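# Fit yellow sleeve on shaft below steel bearing

## Task

Slide the yellow sleeve over the shaft that sits beneath the bearing made wholly of steel, and finish with each ring resting fully down on the seat that belongs to it.

## Robot and tools

Robot. Two arms, left_arm and right_arm, each ending in a five-finger hand. right_arm has a right hand; left_arm has its mirror image, a left hand. Base positions in the scene frame: left_arm at (+0.022, +0.284, +0.035) m, right_arm at (+0.004, -0.288, +0.010) m, both almost unrotated. A post stands on the floor behind the arms. Loose parts may now and then get a brief push from outside.

Frames. Scene frame: origin at table height, halfway between the nominal bases. +z is up, +x points out over the table, and left_arm is on the +y side. Image left and right do not follow these names. Printed hand poses, velocities and Hand targets use each arm's own base frame. Offsets are read along the current Hand target's own axes.

Hand point. This is a point fixed to the palm, about 5 cm in front of it. Its +z runs along the straightened fingers, +y points out of the palm, and +x points across the palm. On the right hand +x points away from the thumb; on the left hand it points toward the thumb. Straight fingertips reach 6-7 cm past the point. A wrist bracket on the little-finger side can strike objects.

Row layout. Every row is one flat list of 28 numbers, each in [-1, 1], covering both arms even when only one moves:
- positions 1-6: left_arm dx, dy, dz, rx, ry, rz
- positions 7-14: left hand thumb_turn, thumb_bend, index, middle, ring, little, force_limit, speed
- positions 15-20: right_arm dx, dy, dz, rx, ry, rz
- positions 21-28: right hand, the same eight in the same order.

The six arm numbers are offsets, not poses. They count from the Hand target the arm had when the action or move began, along that target's axes. 1.0 equals 0.6 m of travel or 180 degrees of turn. rx, ry, rz together form a single rotation vector. All rows in one action count from that same starting target, not from the row before. Sending the same offset again moves the arm further. Six zeros leave the arm alone.

The hand numbers are absolute targets. For thumb_turn, -1 puts the thumb beside the palm and +1 puts it in front of the palm, facing the fingers. For thumb_bend and the four fingers, -1 is straight and +1 is fully curled. force_limit runs linearly from roughly 0 N at -1 to 10 N at +1, or 15 N for both thumb motors. speed rises from almost nothing at -1 to full speed at +0.48 and stays full up to +1. None of the eight means "no change". To keep a hand as it is, resend the eight numbers from the last row actually executed for it. If no row has been executed for that hand yet, use its hand_measured six values plus hand_force_limit and hand_speed. For a gentle grip, close at speed -0.94 or below. A closed thumb with fingers can wrap parts about 3.5-6.5 cm thick.

execute_actions. actions: a list of actions. Each action is a list of at most 15 rows, and each row lasts one 1/30 s control step. If an action has fewer rows, its final row is held until step 15. cameras: a list of names, ["all"], or []. By default you get images only when actions is empty. An unknown name voids the call.

move. target: one 28-number row, or a list of up to 15 rows. Every row's offsets count from the same starting Hand targets, never from the previous row. The paths are straight and all finish together, with a cap of 10 s. speed: top speed in m/s, from 0.002 to 4.3 (default 0.25); turning is limited to twice that value in rad/s. It can be one number or one per target. blend: corner rounding in metres, one number or one per target; 0 means stop at each target. blocking=false returns after about 0.5 s while the motion continues. A move does not avoid obstacles or the other arm. Faster moves overshoot more and strike harder.

wait. seconds: 0-3600. It commands nothing new; any move already running continues.

stop. Brakes a running move.

zoom_image. camera is one of cam_high, cam_low, cam_left_wrist, cam_right_wrist. region is [x0, y0, x1, y1] in pixels, from the top-left corner, at most 504 by 504. All images are 672x504.

show_instructions. Shows the reference pages.

finished_scene. Takes scene=1 and ends the scene for good.

Results. Each arm reports:
- end_effector_position (m) and end_effector_quat_wxyz, in its base frame
- Hand target: the commanded pose after clipping; the next offsets start from this
- joint positions, velocities and torques
- motor temperatures
- for each hand, six-value hand_measured, hand_stopped_by (moving, target, force, stalled, fault) and hand_load_n (fingertip load, positive when pushed open). A grip that slipped shows as load falling to about 0.

A move adds a "move:" line with its ending (done, off_target, moving, held, fault) and any limits (paced, held). Calls that ran actions also list positions at some control steps.

Arm behaviour. The hand point often settles 1-3 cm short of its target, sometimes 5 cm, mostly low; this alone does not mean contact. Commanded orientation is clipped to within 40 degrees of the current one at each step. To finish the gap, send the remaining distance as an offset. To relieve a push, command past the hand point back the other way.

Avoid:
- dropping parts, even a few millimetres
- releasing parts while they move
- fast impacts or hard pressing, above all on fixed or heavy items
- anything falling off or being left off the table
- any contact between the two arms or hands
- excessive finger force
- long loaded or stretched holds: a MOTOR HOT line appears at 85 °C, and at 100 °C the arm drops and faults for 30-60 s.

Each tool is called by a JSON object that holds its "method" and its "body", one argument or row to a line.

Reference images:

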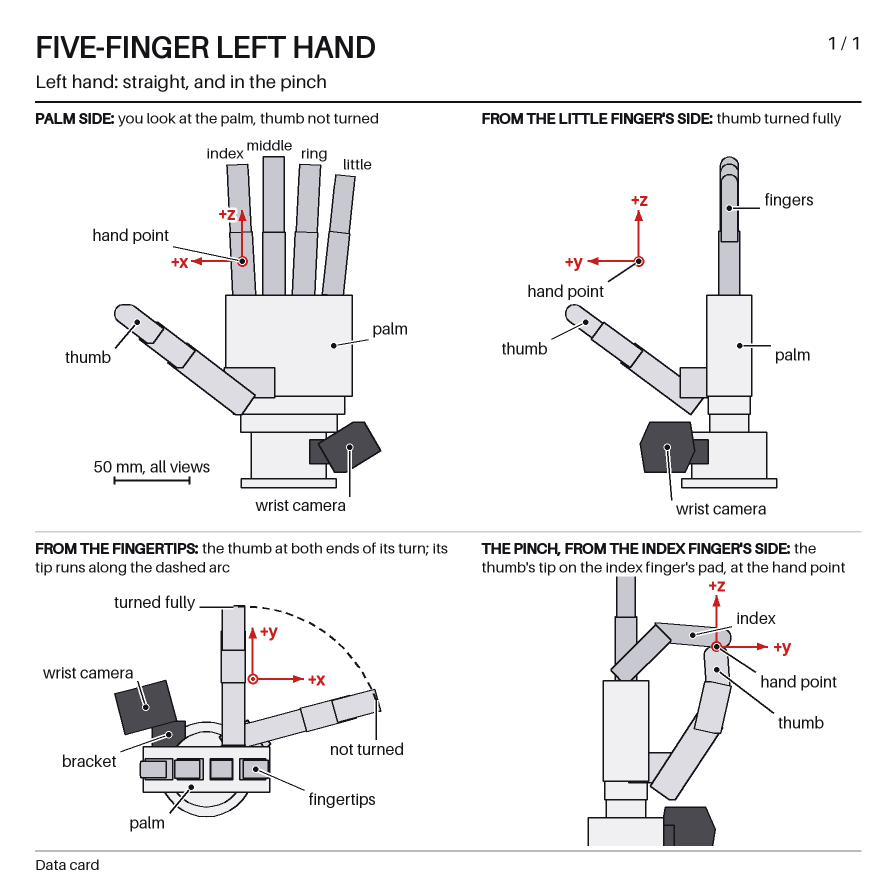

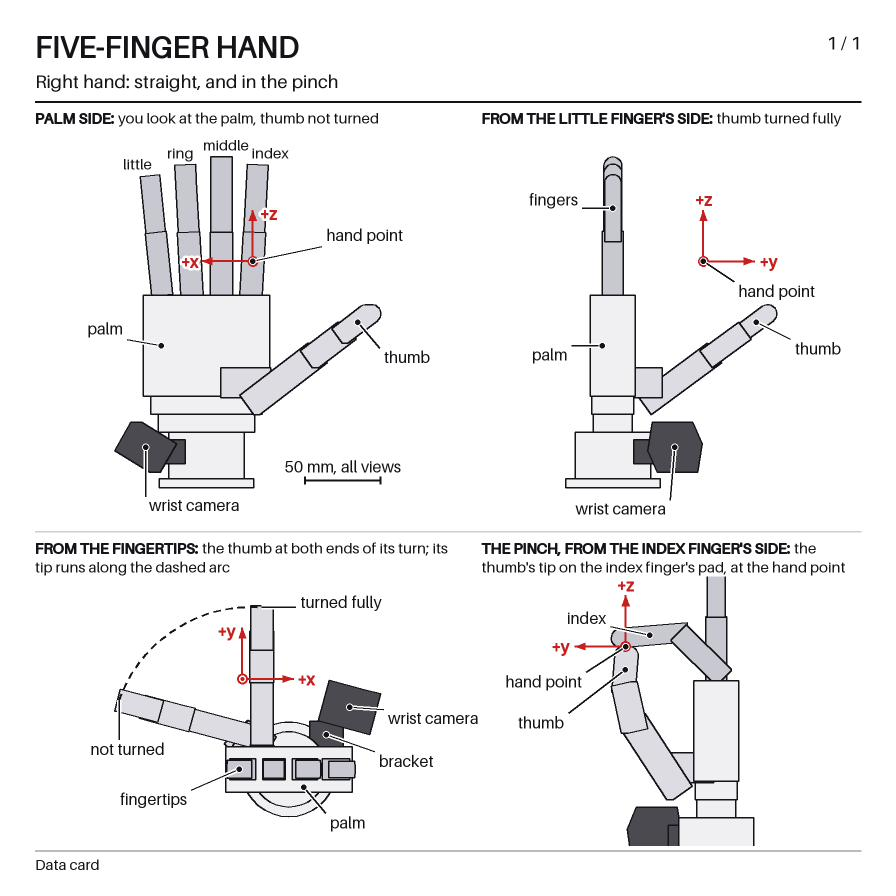

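## Session

{"method": "execute_actions", "body": {
  "actions": []
}}

Scene clock: 0.00 s.
left_arm: end_effector_position=(+0.3532, +0.0900, +0.2185) hand_measured=(-1.000, -1.000, -1.000, -1.000, -1.000, -1.000) hand_load_n=(+0.0, +0.0, +0.0, +0.0, +0.0, +0.0) hand_stopped_by=(target, target, target, target, target, target) hand_force_limit=0.00 hand_speed=-0.80 end_effector_quat_wxyz=(+0.331, +0.874, -0.300, +0.191) | right_arm: end_effector_position=(+0.4455, +0.4533, +0.2845) hand_measured=(-1.000, -1.000, -1.000, -1.000, -1.000, -1.000) hand_load_n=(+0.0, +0.0, +0.0, +0.0, +0.0, +0.0) hand_stopped_by=(target, target, target, target, target, target) hand_force_limit=0.00 hand_speed=-0.80 end_effector_quat_wxyz=(+0.140, +0.746, +0.233, +0.608)
Joint positions: left_arm=[0.673 1.622 1.285 -1.666 0.676 -0.082] | right_arm=[1.112 1.713 1.332 -0.039 0.996 -1.742]
Joint velocities: within noise
Joint torques (N m): no reading
Motor temperatures (°C): left_arm=[36 33 37 30 29 36] | right_arm=[35 34 31 31 33 32]
Heat: left arm: hottest elbow 37 °C; right arm: hottest waist 35 °C.
Hand target: left_arm +0.3574, +0.0933, +0.2243; +0.322, +0.875, -0.304, +0.196 | right_arm +0.4477, +0.4577, +0.2985; +0.131, +0.744, +0.223, +0.617

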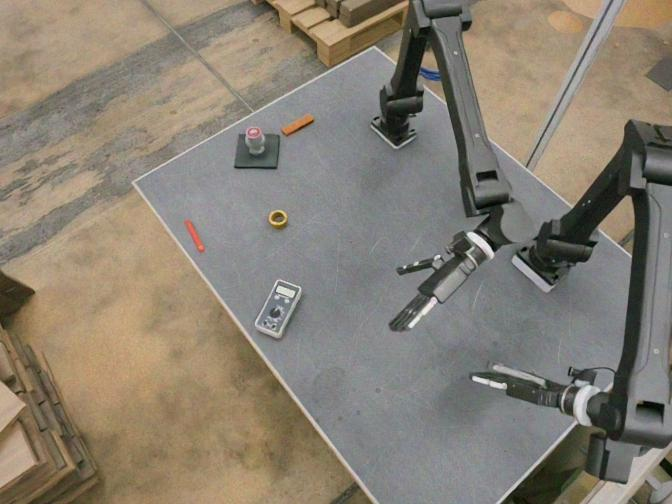

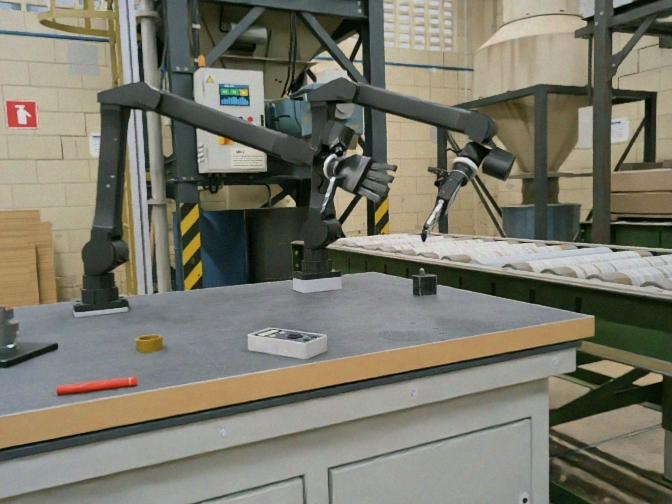

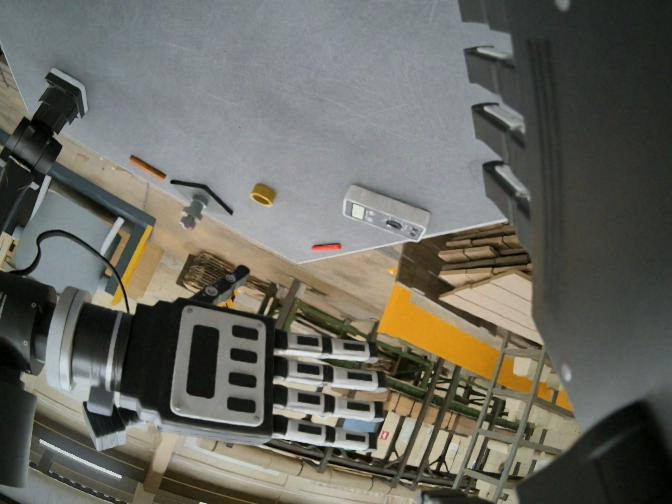

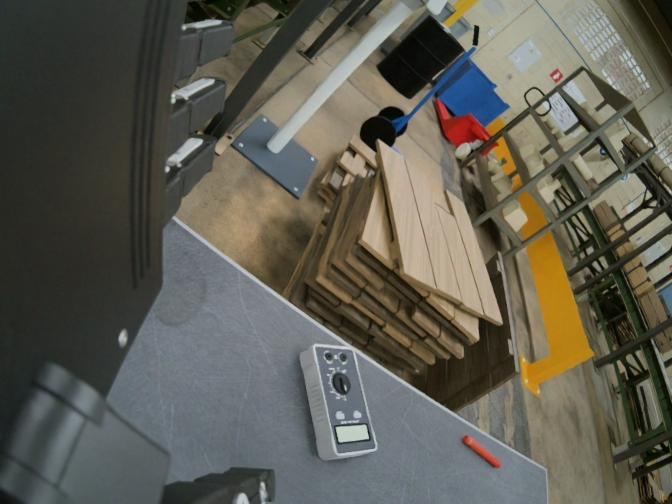

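{"method": "zoom_image", "body": {
  "camera": "cam_high",
  "region": [200, 90, 340, 250]
}}

{"method": "zoom_image", "body": {
  "camera": "cam_low",
  "region": [0, 280, 200, 420]
}}

{"method": "zoom_image", "body": {
  "camera": "cam_low",
  "region": [380, 240, 480, 320]
}}

{"method": "zoom_image", "body": {
  "camera": "cam_left_wrist",
  "region": [100, 130, 300, 250]
}}

Scaled by 3.150 from the camera's image (finer frame: 960x720).

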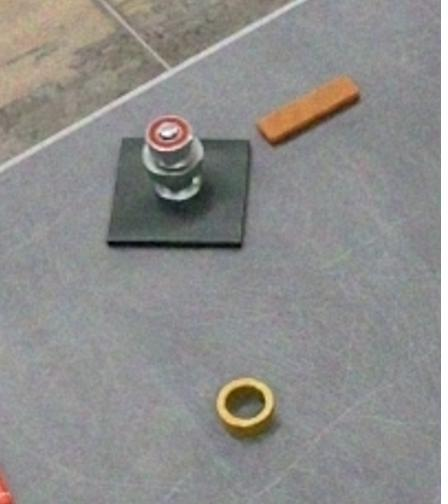

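Scaled by 2.520 from the camera's image (finer frame: 960x720).

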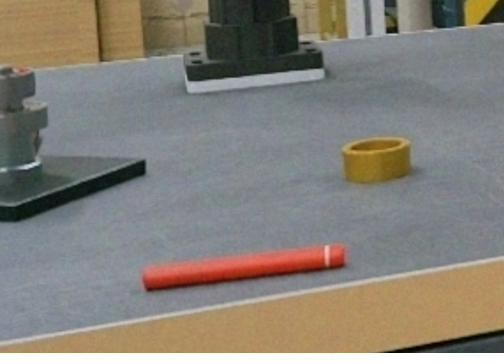

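Scaled by 5.040 from the camera's image (finer frame: 960x720).

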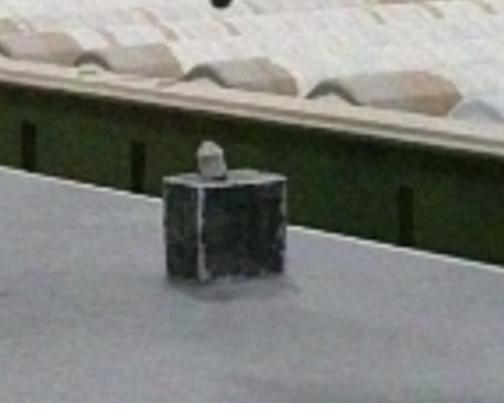

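Scaled by 2.520 from the camera's image (finer frame: 960x720).

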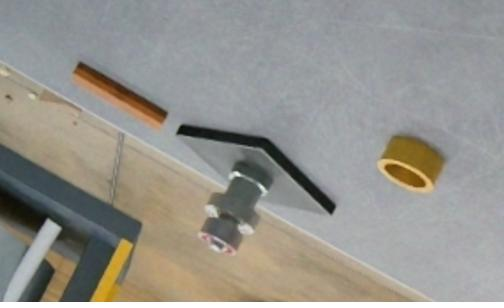

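{"method": "move", "body": {
  "target": [0,0,0,0,0,0,-1,-1,-1,-1,-1,-1,0,-0.8,-0.421,0.710,-0.316,-0.181,-0.060,0.686,-1,-1,-1,-1,-1,-1,0,-0.8],
  "cameras": ["all"]
}}

Scene clock: 11.90 s.
left_arm: end_effector_position=(+0.3532, +0.0900, +0.2185) hand_measured=(-1.000, -1.000, -1.000, -1.000, -1.000, -1.000) hand_load_n=(+0.0, -0.5, +0.0, +0.0, +0.0, +0.0) hand_stopped_by=(target, target, target, target, target, target) hand_force_limit=0.00 hand_speed=-0.80 end_effector_quat_wxyz=(+0.331, +0.874, -0.300, +0.191) | right_arm: end_effector_position=(+0.2995, -0.0483, +0.3146) hand_measured=(-1.000, -1.000, -1.000, -1.000, -1.000, -1.000) hand_load_n=(+0.0, -0.5, +0.0, +0.0, -0.5, -0.5) hand_stopped_by=(target, target, target, target, target, target) hand_force_limit=0.00 hand_speed=-0.80 end_effector_quat_wxyz=(+0.290, -0.539, +0.696, -0.376)
Joint positions: left_arm=[0.673 1.622 1.285 -1.666 0.676 -0.082] | right_arm=[-0.263 0.595 0.896 -0.883 -0.007 -0.007]
Joint torques (N m): left_arm=[-1.61 -10.46 7.95 -0.75 0.38 -0.05] | right_arm=[0.03 -1.38 12.83 1.02 -0.12 -0.03]
Heat: left arm: hottest elbow 39 °C; right arm: hottest shoulder 36 °C.
Hand target: left_arm +0.3574, +0.0933, +0.2243; +0.322, +0.875, -0.304, +0.196 | right_arm +0.2993, -0.0510, +0.3205; +0.290, -0.535, +0.698, -0.378
Off the commanded pose: left_arm 0.008 m, 1 deg | right_arm 0.006 m, 1 deg.
move: done

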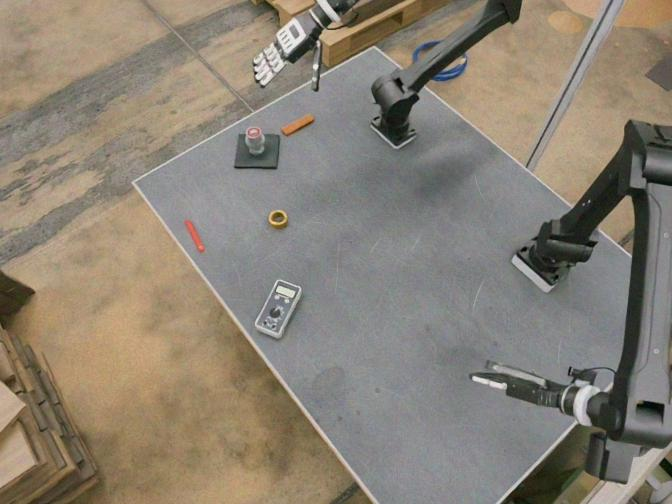

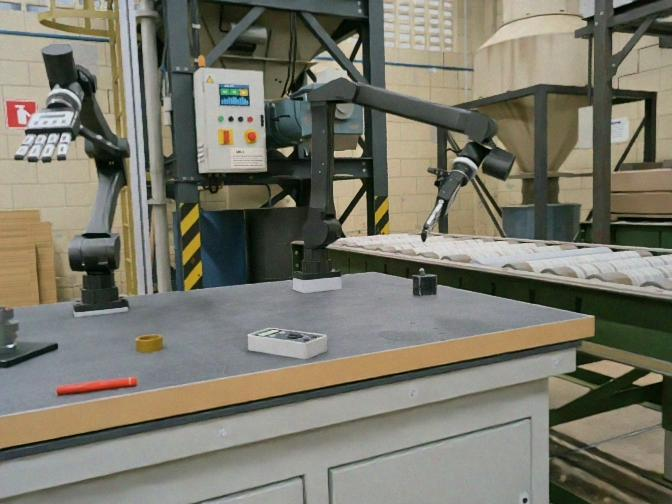

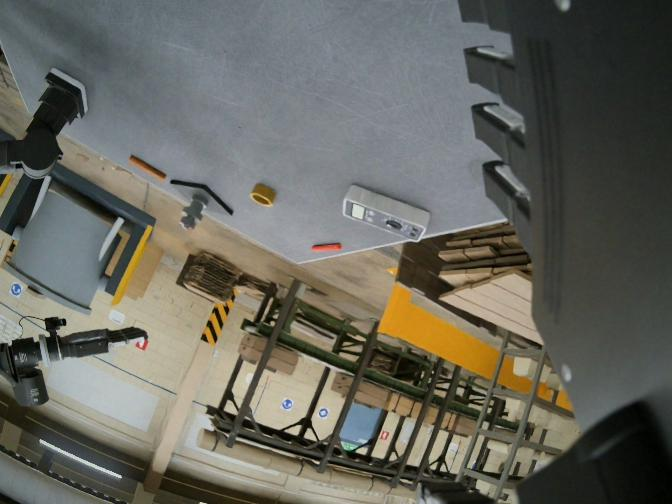

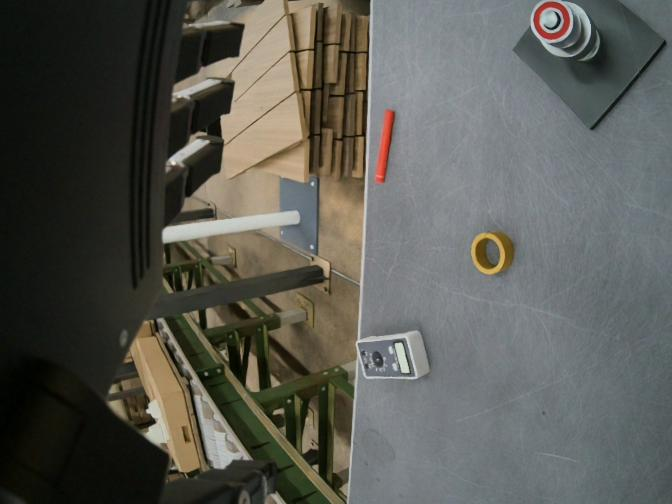

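{"method": "zoom_image", "body": {
  "camera": "cam_right_wrist",
  "region": [500, 0, 672, 130]
}}

{"method": "zoom_image", "body": {
  "camera": "cam_right_wrist",
  "region": [440, 200, 560, 300]
}}

Scaled by 2.930 from the camera's image (finer frame: 960x720).

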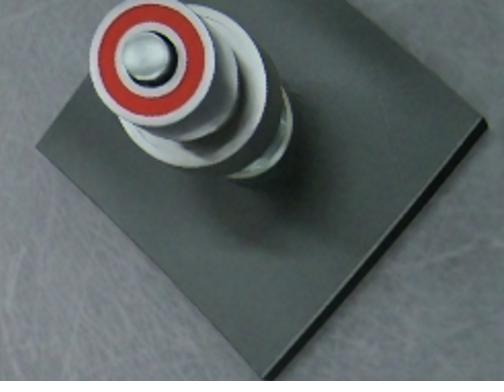

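Scaled by 4.200 from the camera's image (finer frame: 960x720).

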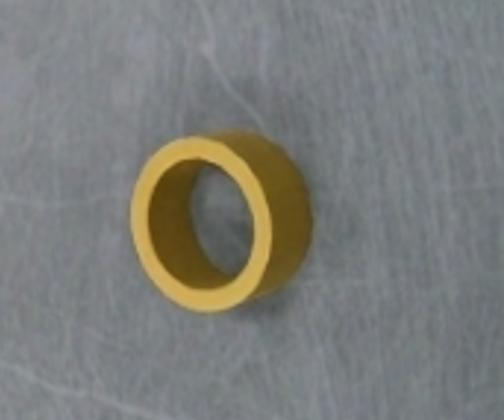

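{"method": "zoom_image", "body": {
  "camera": "cam_low",
  "region": [0, 290, 70, 370]
}}

{"method": "zoom_image", "body": {
  "camera": "cam_left_wrist",
  "region": [160, 160, 240, 240]
}}

{"method": "zoom_image", "body": {
  "camera": "cam_high",
  "region": [225, 115, 295, 175]
}}

Scaled by 6.300 from the camera's image (finer frame: 960x720).

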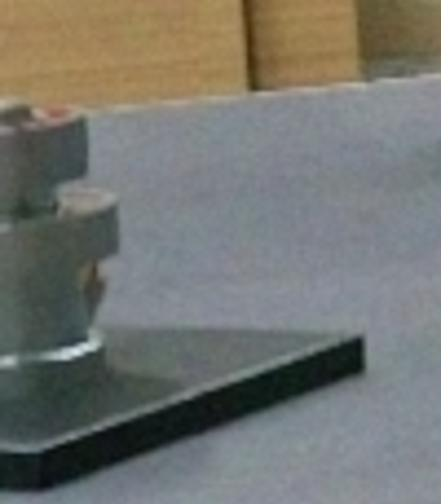

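Scaled by 6.300 from the camera's image (finer frame: 960x720).

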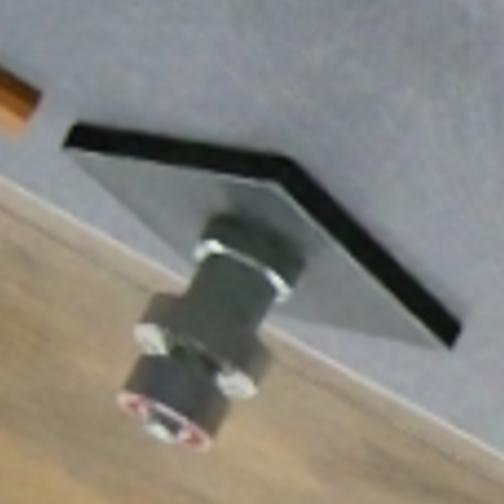

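Scaled by 7.200 from the camera's image (finer frame: 960x720).

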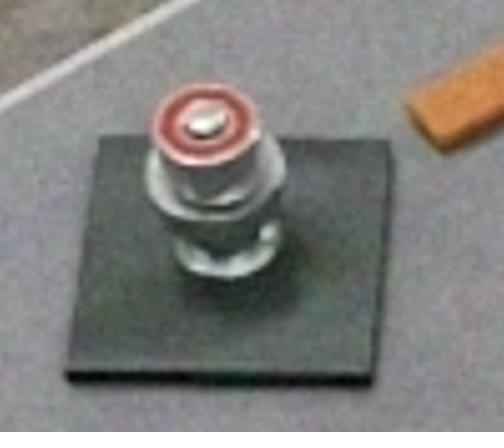

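{"method": "move", "body": {
  "target": [0.262,0.475,0.7235,0.0242,0.2273,0.730,-1,-1,-1,-1,-1,-1,0,-0.8,0,0,0,0,0,0,-1,-1,-1,-1,-1,-1,0,-0.8],
  "cameras": ["all"]
}}

Scene clock: 20.37 s.
left_arm: end_effector_position=(+0.3350, -0.4264, +0.1105) hand_measured=(-1.000, -1.000, -1.000, -1.000, -1.000, -1.000) hand_load_n=(+0.0, +0.0, +0.0, +0.0, +0.0, +0.0) hand_stopped_by=(target, target, target, target, target, target) hand_force_limit=0.00 hand_speed=-0.80 end_effector_quat_wxyz=(-0.017, -0.017, +0.801, -0.598) | right_arm: end_effector_position=(+0.2995, -0.0483, +0.3146) hand_measured=(-1.000, -1.000, -1.000, -1.000, -1.000, -1.000) hand_load_n=(+0.0, +0.0, +0.0, +0.0, +0.0, +0.0) hand_stopped_by=(target, target, target, target, target, target) hand_force_limit=0.00 hand_speed=-0.80 end_effector_quat_wxyz=(+0.290, -0.539, +0.696, -0.376)
Joint positions: left_arm=[-0.606 1.591 0.872 0.235 0.914 0.344] | right_arm=[-0.263 0.595 0.896 -0.883 -0.007 -0.007]
Joint torques (N m): left_arm=[-2.14 -9.35 9.88 2.29 0.14 0.02] | right_arm=[-0.21 -1.26 12.93 1.05 -0.15 -0.01]
Motor temperatures (°C): left_arm=[36 34 40 30 29 36] | right_arm=[35 35 36 31 33 32]
Heat: left arm: hottest elbow 40 °C; right arm: hottest elbow 36 °C.
Hand target: left_arm +0.3495, -0.4400, +0.1254; +0.000, +0.000, +0.793, -0.609 | right_arm +0.2993, -0.0510, +0.3205; +0.290, -0.535, +0.698, -0.378
Off the commanded pose: left_arm 0.025 m, 3 deg | right_arm 0.006 m, 1 deg.
move: off_target (left_arm)

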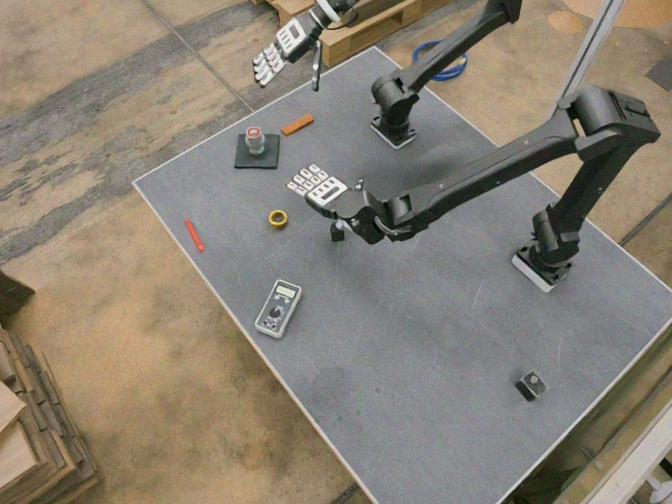

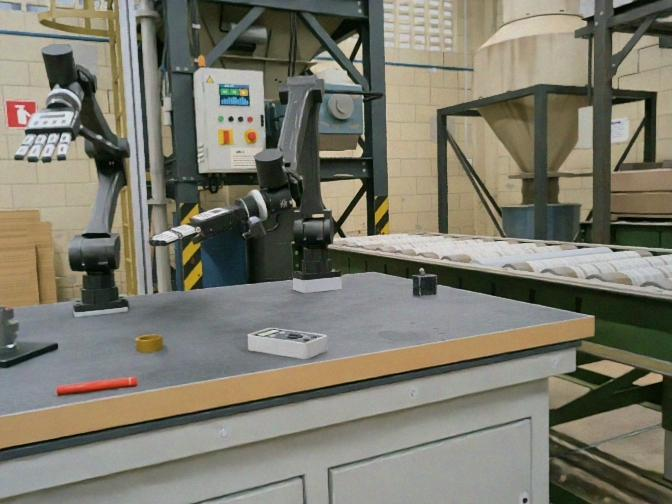

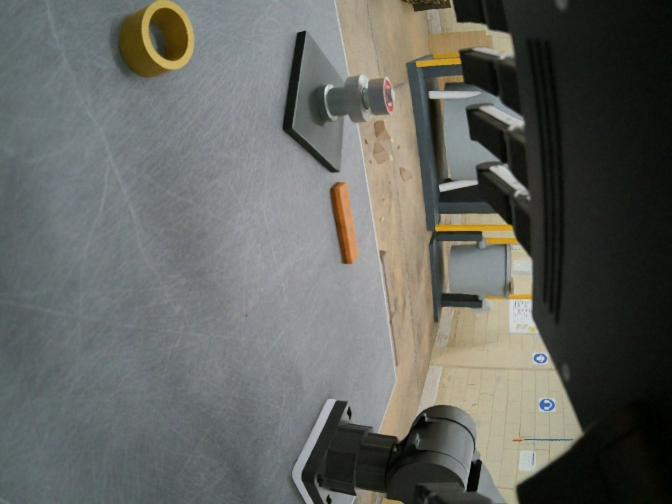

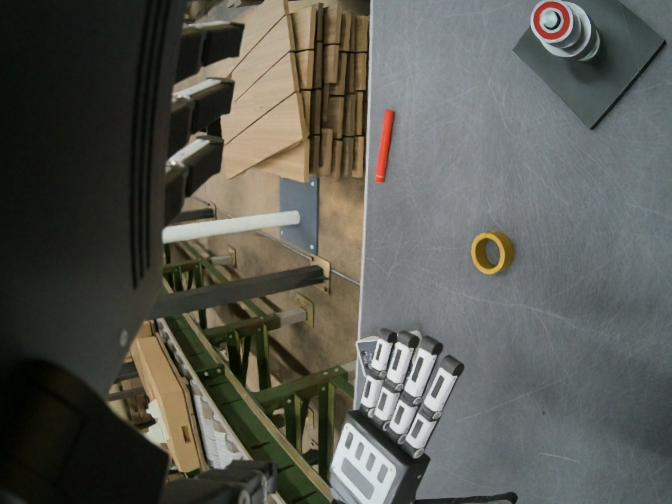

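{"method": "zoom_image", "body": {
  "camera": "cam_left_wrist",
  "region": [270, 20, 420, 180]
}}

{"method": "zoom_image", "body": {
  "camera": "cam_left_wrist",
  "region": [310, 60, 400, 135]
}}

Scaled by 3.150 from the camera's image (finer frame: 960x720).

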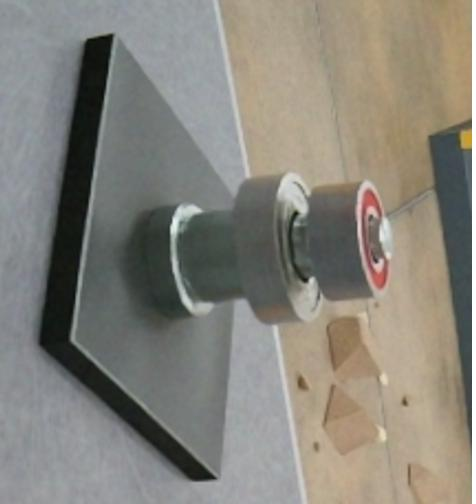

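Scaled by 5.600 from the camera's image (finer frame: 960x720).

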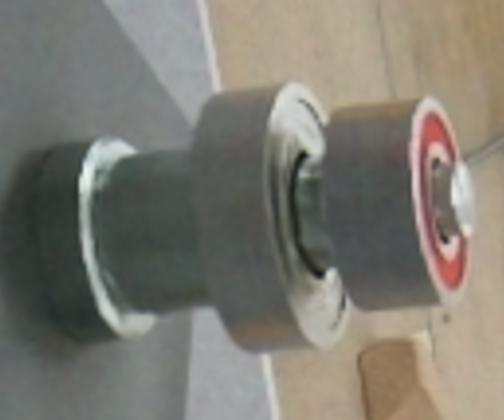

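{"method": "move", "body": {
  "target": [0,0,0,0,0,0,-1,-1,-1,-1,-1,-1,0,-0.8,0.0797,0.0988,0.2167,0,0.0233,0.0151,1,-0.8,-0.5,-0.5,-1,-1,0,-0.2],
  "cameras": ["all"]
}}

Scene clock: 23.77 s.
left_arm: end_effector_position=(+0.3350, -0.4263, +0.1105) hand_measured=(-1.000, -1.000, -1.000, -1.000, -1.000, -1.000) hand_load_n=(+0.0, +0.0, +0.0, +0.0, +0.0, +0.0) hand_stopped_by=(target, target, target, target, target, target) hand_force_limit=0.00 hand_speed=-0.80 end_effector_quat_wxyz=(-0.017, -0.017, +0.801, -0.598) | right_arm: end_effector_position=(+0.3582, -0.1110, +0.1948) hand_measured=(+1.000, -0.800, -0.500, -0.500, -1.000, -1.000) hand_load_n=(+0.0, +0.0, +0.0, +0.0, +0.0, +0.0) hand_stopped_by=(target, target, target, target, target, target) hand_force_limit=0.00 hand_speed=-0.20 end_effector_quat_wxyz=(+0.272, -0.506, +0.725, -0.380)
Joint positions: left_arm=[-0.606 1.591 0.872 0.235 0.914 0.345] | right_arm=[-0.405 0.809 0.662 -0.453 -0.053 -0.026]
Joint torques (N m): left_arm=[-2.2 -9.52 9.87 2.26 0.14 0.03] | right_arm=[-0.09 -5.01 12.19 1.92 -0.18 -0.18]
Heat: left arm: hottest elbow 40 °C; right arm: hottest elbow 37 °C.
Hand target: left_arm +0.3495, -0.4400, +0.1254; +0.000, +0.000, +0.793, -0.609 | right_arm +0.3608, -0.1170, +0.1997; +0.273, -0.504, +0.721, -0.390
Off the commanded pose: left_arm 0.025 m, 3 deg | right_arm 0.008 m, 1 deg.
move: done

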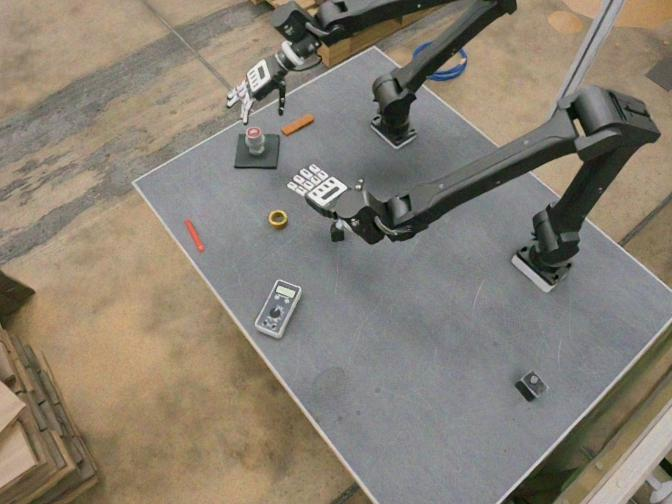

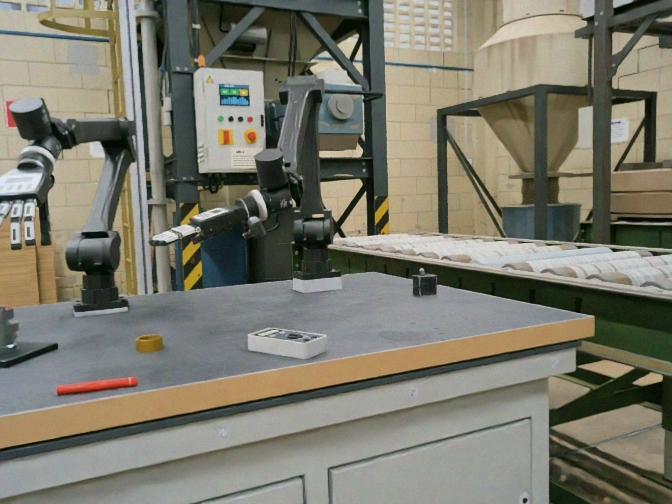

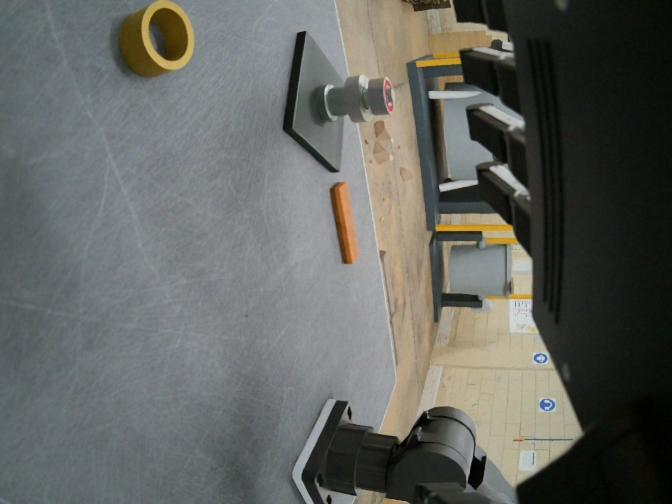

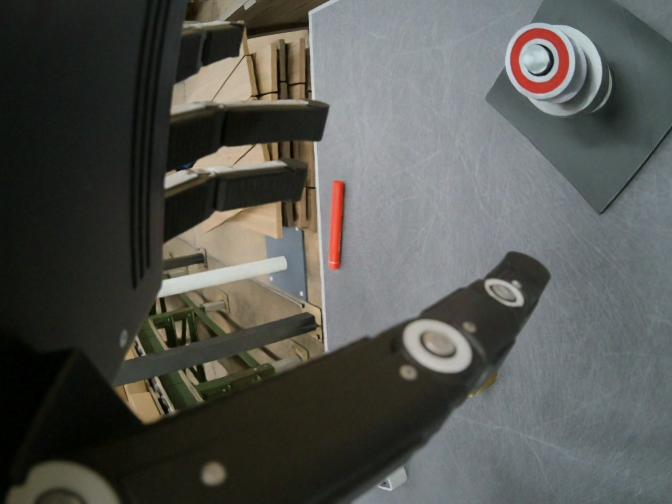

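{"method": "move", "body": {
  "target": [-0.0375,-0.0043,0.0161,0.1264,-0.1115,-0.0066,-1,-1,-1,-1,-1,-1,0,-0.8,0.025,-0.0273,0.042,0,0,0,1,-0.8,-0.5,-0.5,-1,-1,0,-0.2],
  "cameras": ["all"]
}}

Scene clock: 28.70 s.
left_arm: end_effector_position=(+0.3761, -0.4454, +0.1240) hand_measured=(-1.000, -1.000, -1.000, -1.000, -1.000, -1.000) hand_load_n=(+0.0, +0.0, +0.5, +0.0, +0.0, +0.0) hand_stopped_by=(target, target, target, target, target, target) hand_force_limit=0.00 hand_speed=-0.80 end_effector_quat_wxyz=(-0.133, +0.117, -0.650, +0.739) | right_arm: end_effector_position=(+0.3674, -0.1271, +0.1718) hand_measured=(+1.000, -0.800, -0.500, -0.500, -1.000, -1.000) hand_load_n=(+0.0, +0.0, +0.0, +0.0, +0.0, +0.0) hand_stopped_by=(target, target, target, target, target, target) hand_force_limit=0.00 hand_speed=-0.20 end_effector_quat_wxyz=(+0.264, -0.511, +0.732, -0.365)
Joint positions: left_arm=[-0.634 1.779 0.688 1.243 0.574 -0.082] | right_arm=[-0.449 0.899 0.662 -0.404 -0.091 -0.05]
Joint torques (N m): left_arm=[-2.49 -9.64 4.88 2.81 -0.23 -0.11] | right_arm=[-0.09 -5.48 16.31 1.99 -0.17 -0.16]
Heat: left arm: hottest elbow 40 °C; right arm: hottest elbow 39 °C.
Hand target: left_arm +0.3719, -0.4501, +0.1254; -0.131, +0.113, -0.646, +0.744 | right_arm +0.3838, -0.1414, +0.1996; +0.273, -0.504, +0.721, -0.390
Off the commanded pose: left_arm 0.006 m, 1 deg | right_arm 0.035 m, 4 deg.
move: off_target (right_arm)

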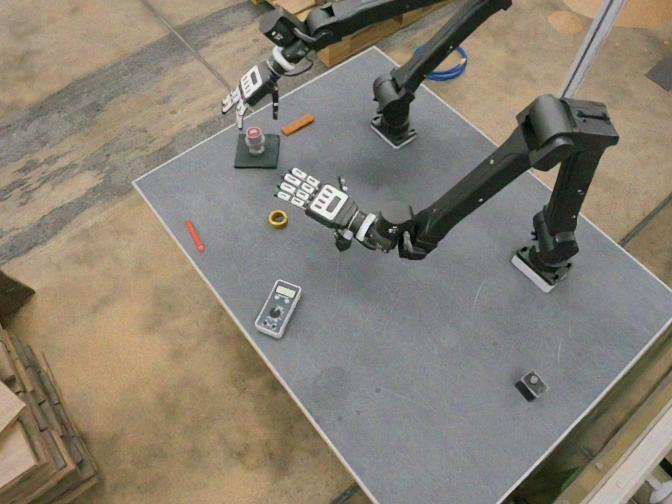

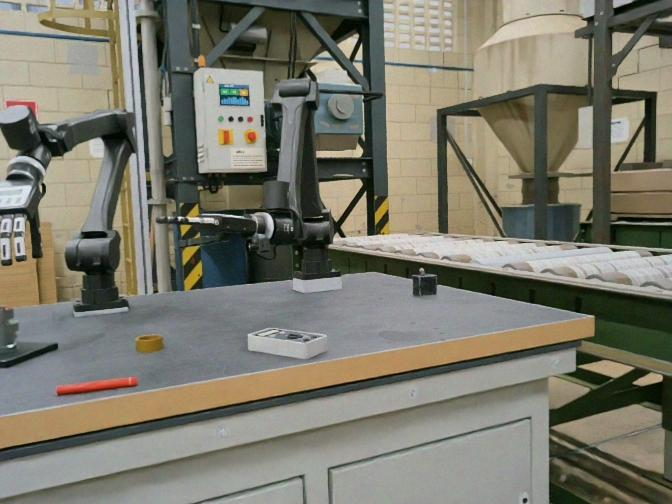

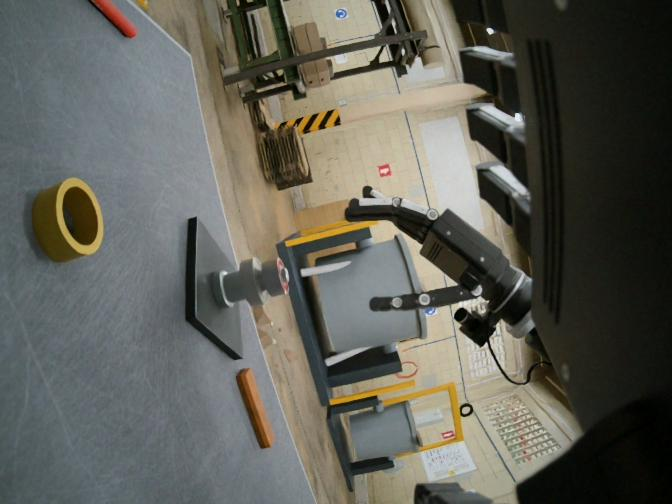

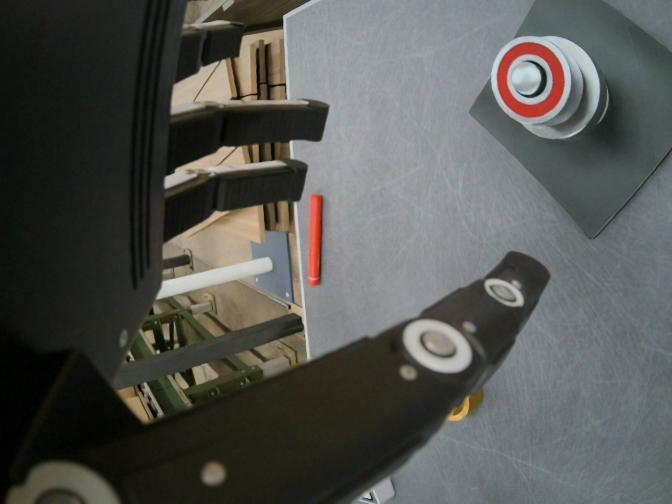

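{"method": "move", "body": {
  "target": [0,0,0,0,0,0,-1,-1,-1,-1,-1,-1,0,-0.8,0.0417,0.0465,0.0203,0,0,0,1,-0.8,-0.5,-0.5,-1,-1,0,-0.2],
  "cameras": ["cam_left_wrist","cam_right_wrist"],
  "speed": 0.12
}}

Scene clock: 30.50 s.
left_arm: end_effector_position=(+0.3761, -0.4454, +0.1240) hand_measured=(-1.000, -1.000, -1.000, -1.000, -1.000, -1.000) hand_load_n=(-0.5, +0.0, +0.0, +0.0, +0.0, +0.0) hand_stopped_by=(target, target, target, target, target, target) hand_force_limit=0.00 hand_speed=-0.80 end_effector_quat_wxyz=(-0.133, +0.117, -0.650, +0.739) | right_arm: end_effector_position=(+0.3697, -0.1573, +0.1714) hand_measured=(+1.000, -0.800, -0.500, -0.500, -1.000, -1.000) hand_load_n=(+0.0, +0.0, +0.0, +0.0, +0.0, +0.0) hand_stopped_by=(target, target, target, target, target, target) hand_force_limit=0.00 hand_speed=-0.20 end_effector_quat_wxyz=(+0.275, -0.504, +0.723, -0.385)
Joint positions: left_arm=[-0.634 1.779 0.688 1.243 0.574 -0.083] | right_arm=[-0.543 0.927 0.65 -0.317 -0.167 -0.1]
Joint torques (N m): left_arm=[-2.67 -9.58 4.88 2.82 -0.21 -0.12] | right_arm=[-0.15 -5.71 11.43 2.1 -0.24 -0.18]
Heat: left arm: hottest elbow 40 °C; right arm: hottest elbow 39 °C.
Hand target: left_arm +0.3719, -0.4501, +0.1254; -0.131, +0.113, -0.646, +0.744 | right_arm +0.3705, -0.1631, +0.1697; +0.273, -0.504, +0.721, -0.390
Off the commanded pose: left_arm 0.006 m, 1 deg | right_arm 0.006 m, 1 deg.
move: done

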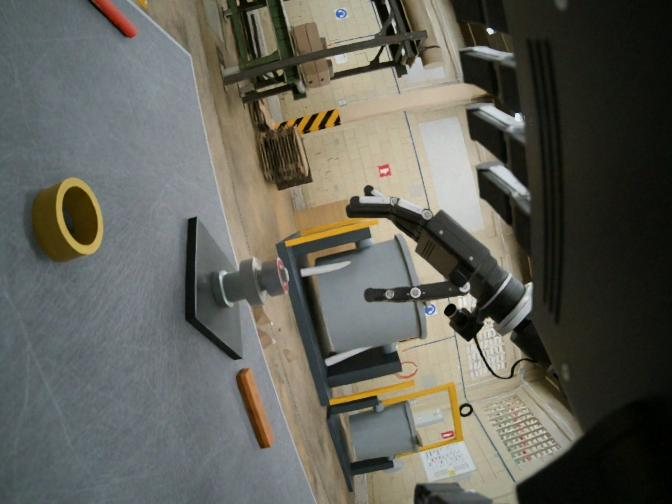

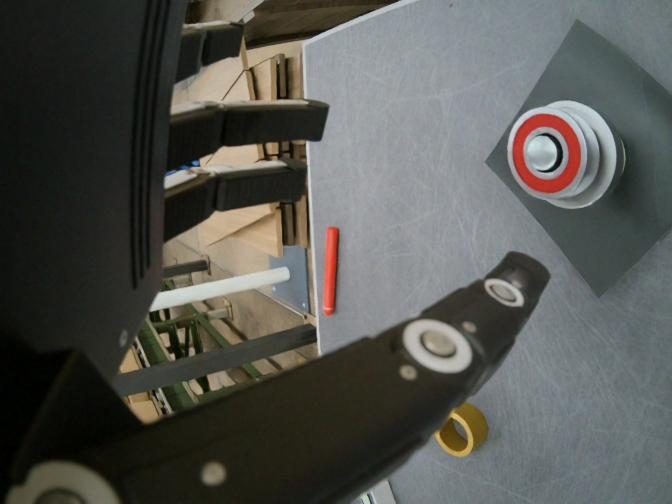

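{"method": "move", "body": {
  "target": [0,0,0,0,0,0,-1,-1,-1,-1,-1,-1,0,-0.8,-0.0067,0.0711,0.0283,0,0,0,1,-0.8,-0.5,-0.5,-1,-1,0,-0.2],
  "cameras": ["cam_left_wrist","cam_right_wrist"],
  "speed": 0.12
}}

Scene clock: 32.33 s.
left_arm: end_effector_position=(+0.3761, -0.4454, +0.1240) hand_measured=(-1.000, -1.000, -1.000, -1.000, -1.000, -1.000) hand_load_n=(+0.0, +0.0, +0.0, +0.0, +0.0, -0.5) hand_stopped_by=(target, target, target, target, target, target) hand_force_limit=0.00 hand_speed=-0.80 end_effector_quat_wxyz=(-0.133, +0.117, -0.650, +0.739) | right_arm: end_effector_position=(+0.3607, -0.1522, +0.1234) hand_measured=(+1.000, -0.800, -0.500, -0.500, -1.000, -1.000) hand_load_n=(+0.0, +0.0, +0.0, +0.0, +0.0, +0.0) hand_stopped_by=(target, target, target, target, target, target) hand_force_limit=0.00 hand_speed=-0.20 end_effector_quat_wxyz=(+0.274, -0.504, +0.724, -0.383)
Joint positions: left_arm=[-0.634 1.779 0.688 1.243 0.574 -0.083] | right_arm=[-0.543 0.954 0.534 -0.179 -0.166 -0.101]
Joint torques (N m): left_arm=[-2.55 -9.52 4.85 2.81 -0.22 -0.12] | right_arm=[0.91 -5.6 11.33 2.04 -0.04 -0.13]
Heat: left arm: hottest elbow 40 °C; right arm: hottest elbow 39 °C.
Hand target: left_arm +0.3719, -0.4501, +0.1254; -0.131, +0.113, -0.646, +0.744 | right_arm +0.3634, -0.1562, +0.1246; +0.273, -0.504, +0.721, -0.390
Off the commanded pose: left_arm 0.006 m, 1 deg | right_arm 0.005 m, 1 deg.
move: done

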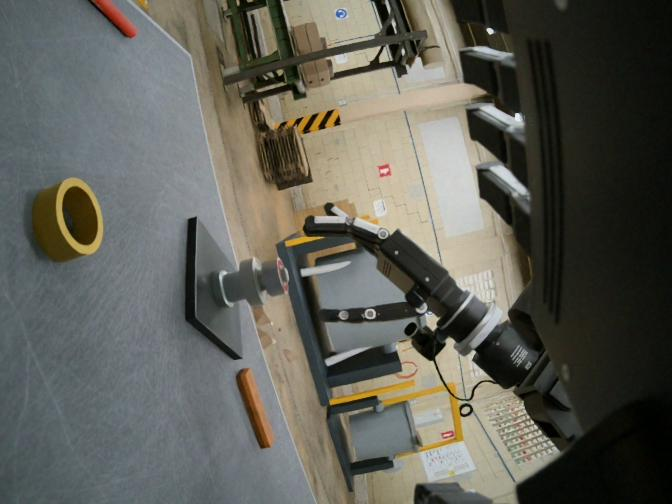

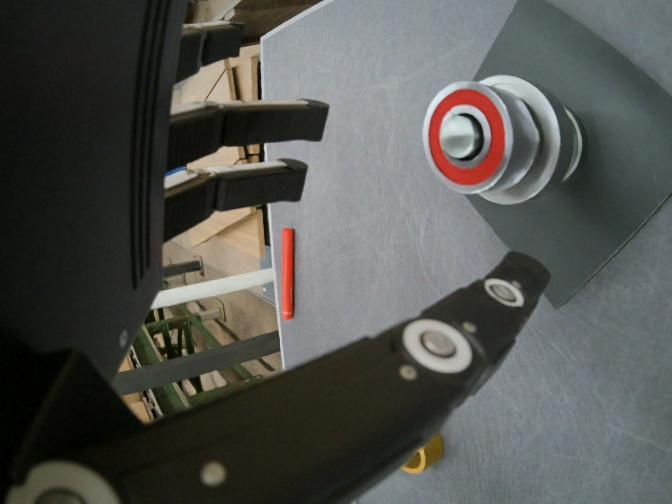

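{"method": "wait", "body": {
  "seconds": 0.1,
  "cameras": ["all"]
}}

{"method": "zoom_image", "body": {
  "camera": "cam_high",
  "region": [200, 60, 340, 180]
}}

{"method": "zoom_image", "body": {
  "camera": "cam_left_wrist",
  "region": [200, 180, 460, 360]
}}

Scene clock: 34.63 s.
left_arm: end_effector_position=(+0.3761, -0.4454, +0.1240) hand_measured=(-1.000, -1.000, -1.000, -1.000, -1.000, -1.000) hand_load_n=(+0.0, +0.0, +0.0, +0.0, +0.0, +0.0) hand_stopped_by=(target, target, target, target, target, target) hand_force_limit=0.00 hand_speed=-0.80 end_effector_quat_wxyz=(-0.133, +0.117, -0.650, +0.739) | right_arm: end_effector_position=(+0.3607, -0.1522, +0.1234) hand_measured=(+1.000, -0.800, -0.500, -0.500, -1.000, -1.000) hand_load_n=(+0.0, +0.0, +0.0, +0.0, +0.0, +0.0) hand_stopped_by=(target, target, target, target, target, target) hand_force_limit=0.00 hand_speed=-0.20 end_effector_quat_wxyz=(+0.274, -0.504, +0.724, -0.383)
Joint positions: left_arm=[-0.634 1.779 0.688 1.243 0.574 -0.083] | right_arm=[-0.543 0.954 0.534 -0.179 -0.166 -0.101]
Joint torques (N m): left_arm=[-2.61 -9.52 4.9 2.82 -0.22 -0.11] | right_arm=[0.62 -5.71 11.32 1.98 -0.03 -0.14]
Heat: left arm: hottest elbow 40 °C; right arm: hottest elbow 39 °C.
Hand target: left_arm +0.3719, -0.4501, +0.1254; -0.131, +0.113, -0.646, +0.744 | right_arm +0.3634, -0.1562, +0.1246; +0.273, -0.504, +0.721, -0.390
Off the commanded pose: left_arm 0.006 m, 1 deg | right_arm 0.005 m, 1 deg.
wait: 0.10 s; at rest from the start

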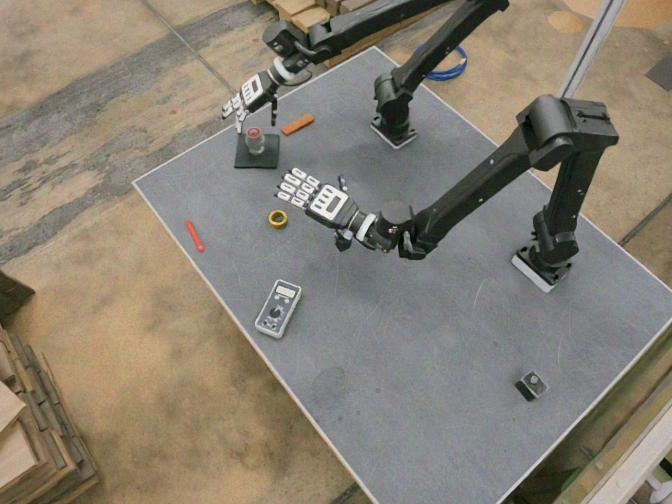

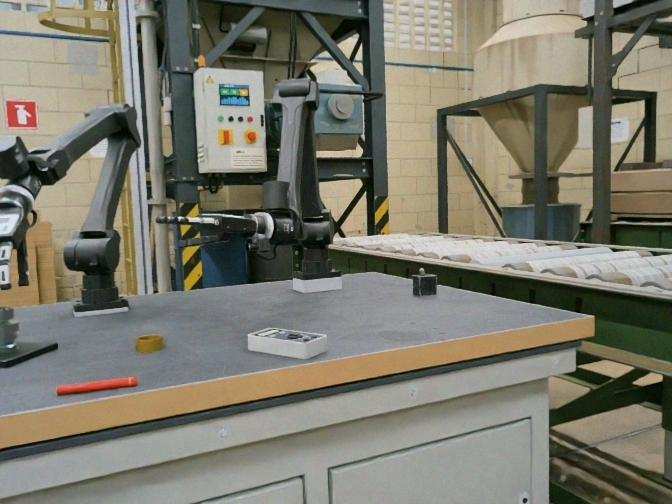

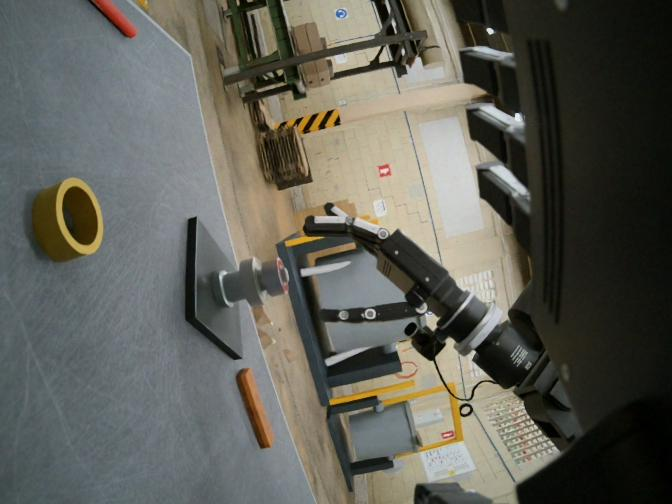

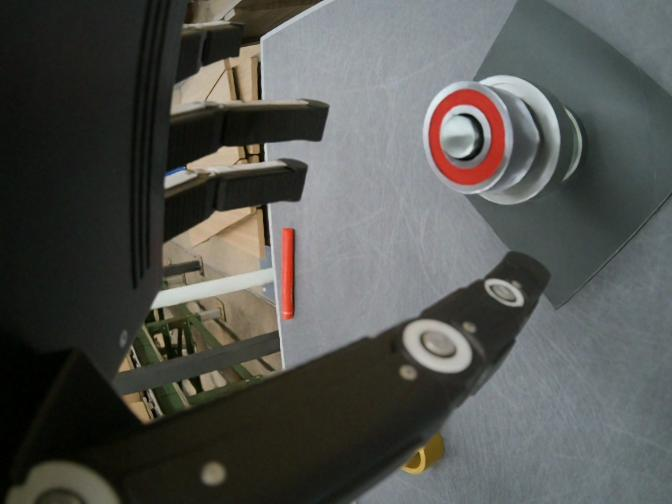

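Scaled by 3.600 from the camera's image (finer frame: 960x720).

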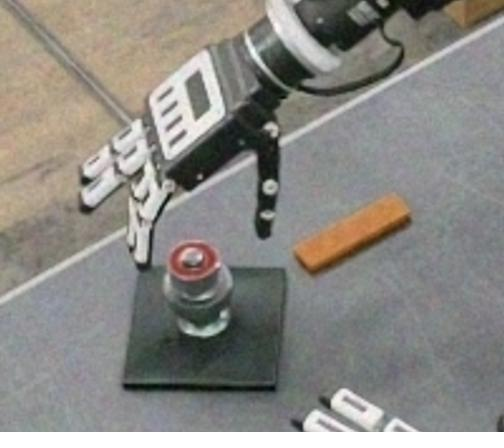

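Scaled by 1.938 from the camera's image (finer frame: 960x720).

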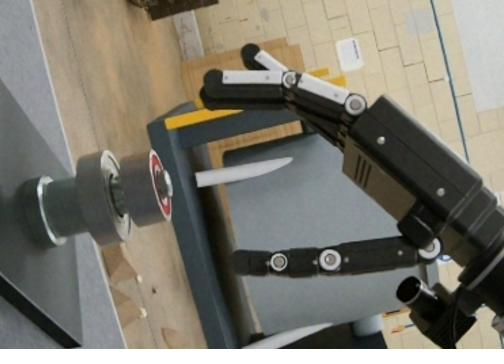

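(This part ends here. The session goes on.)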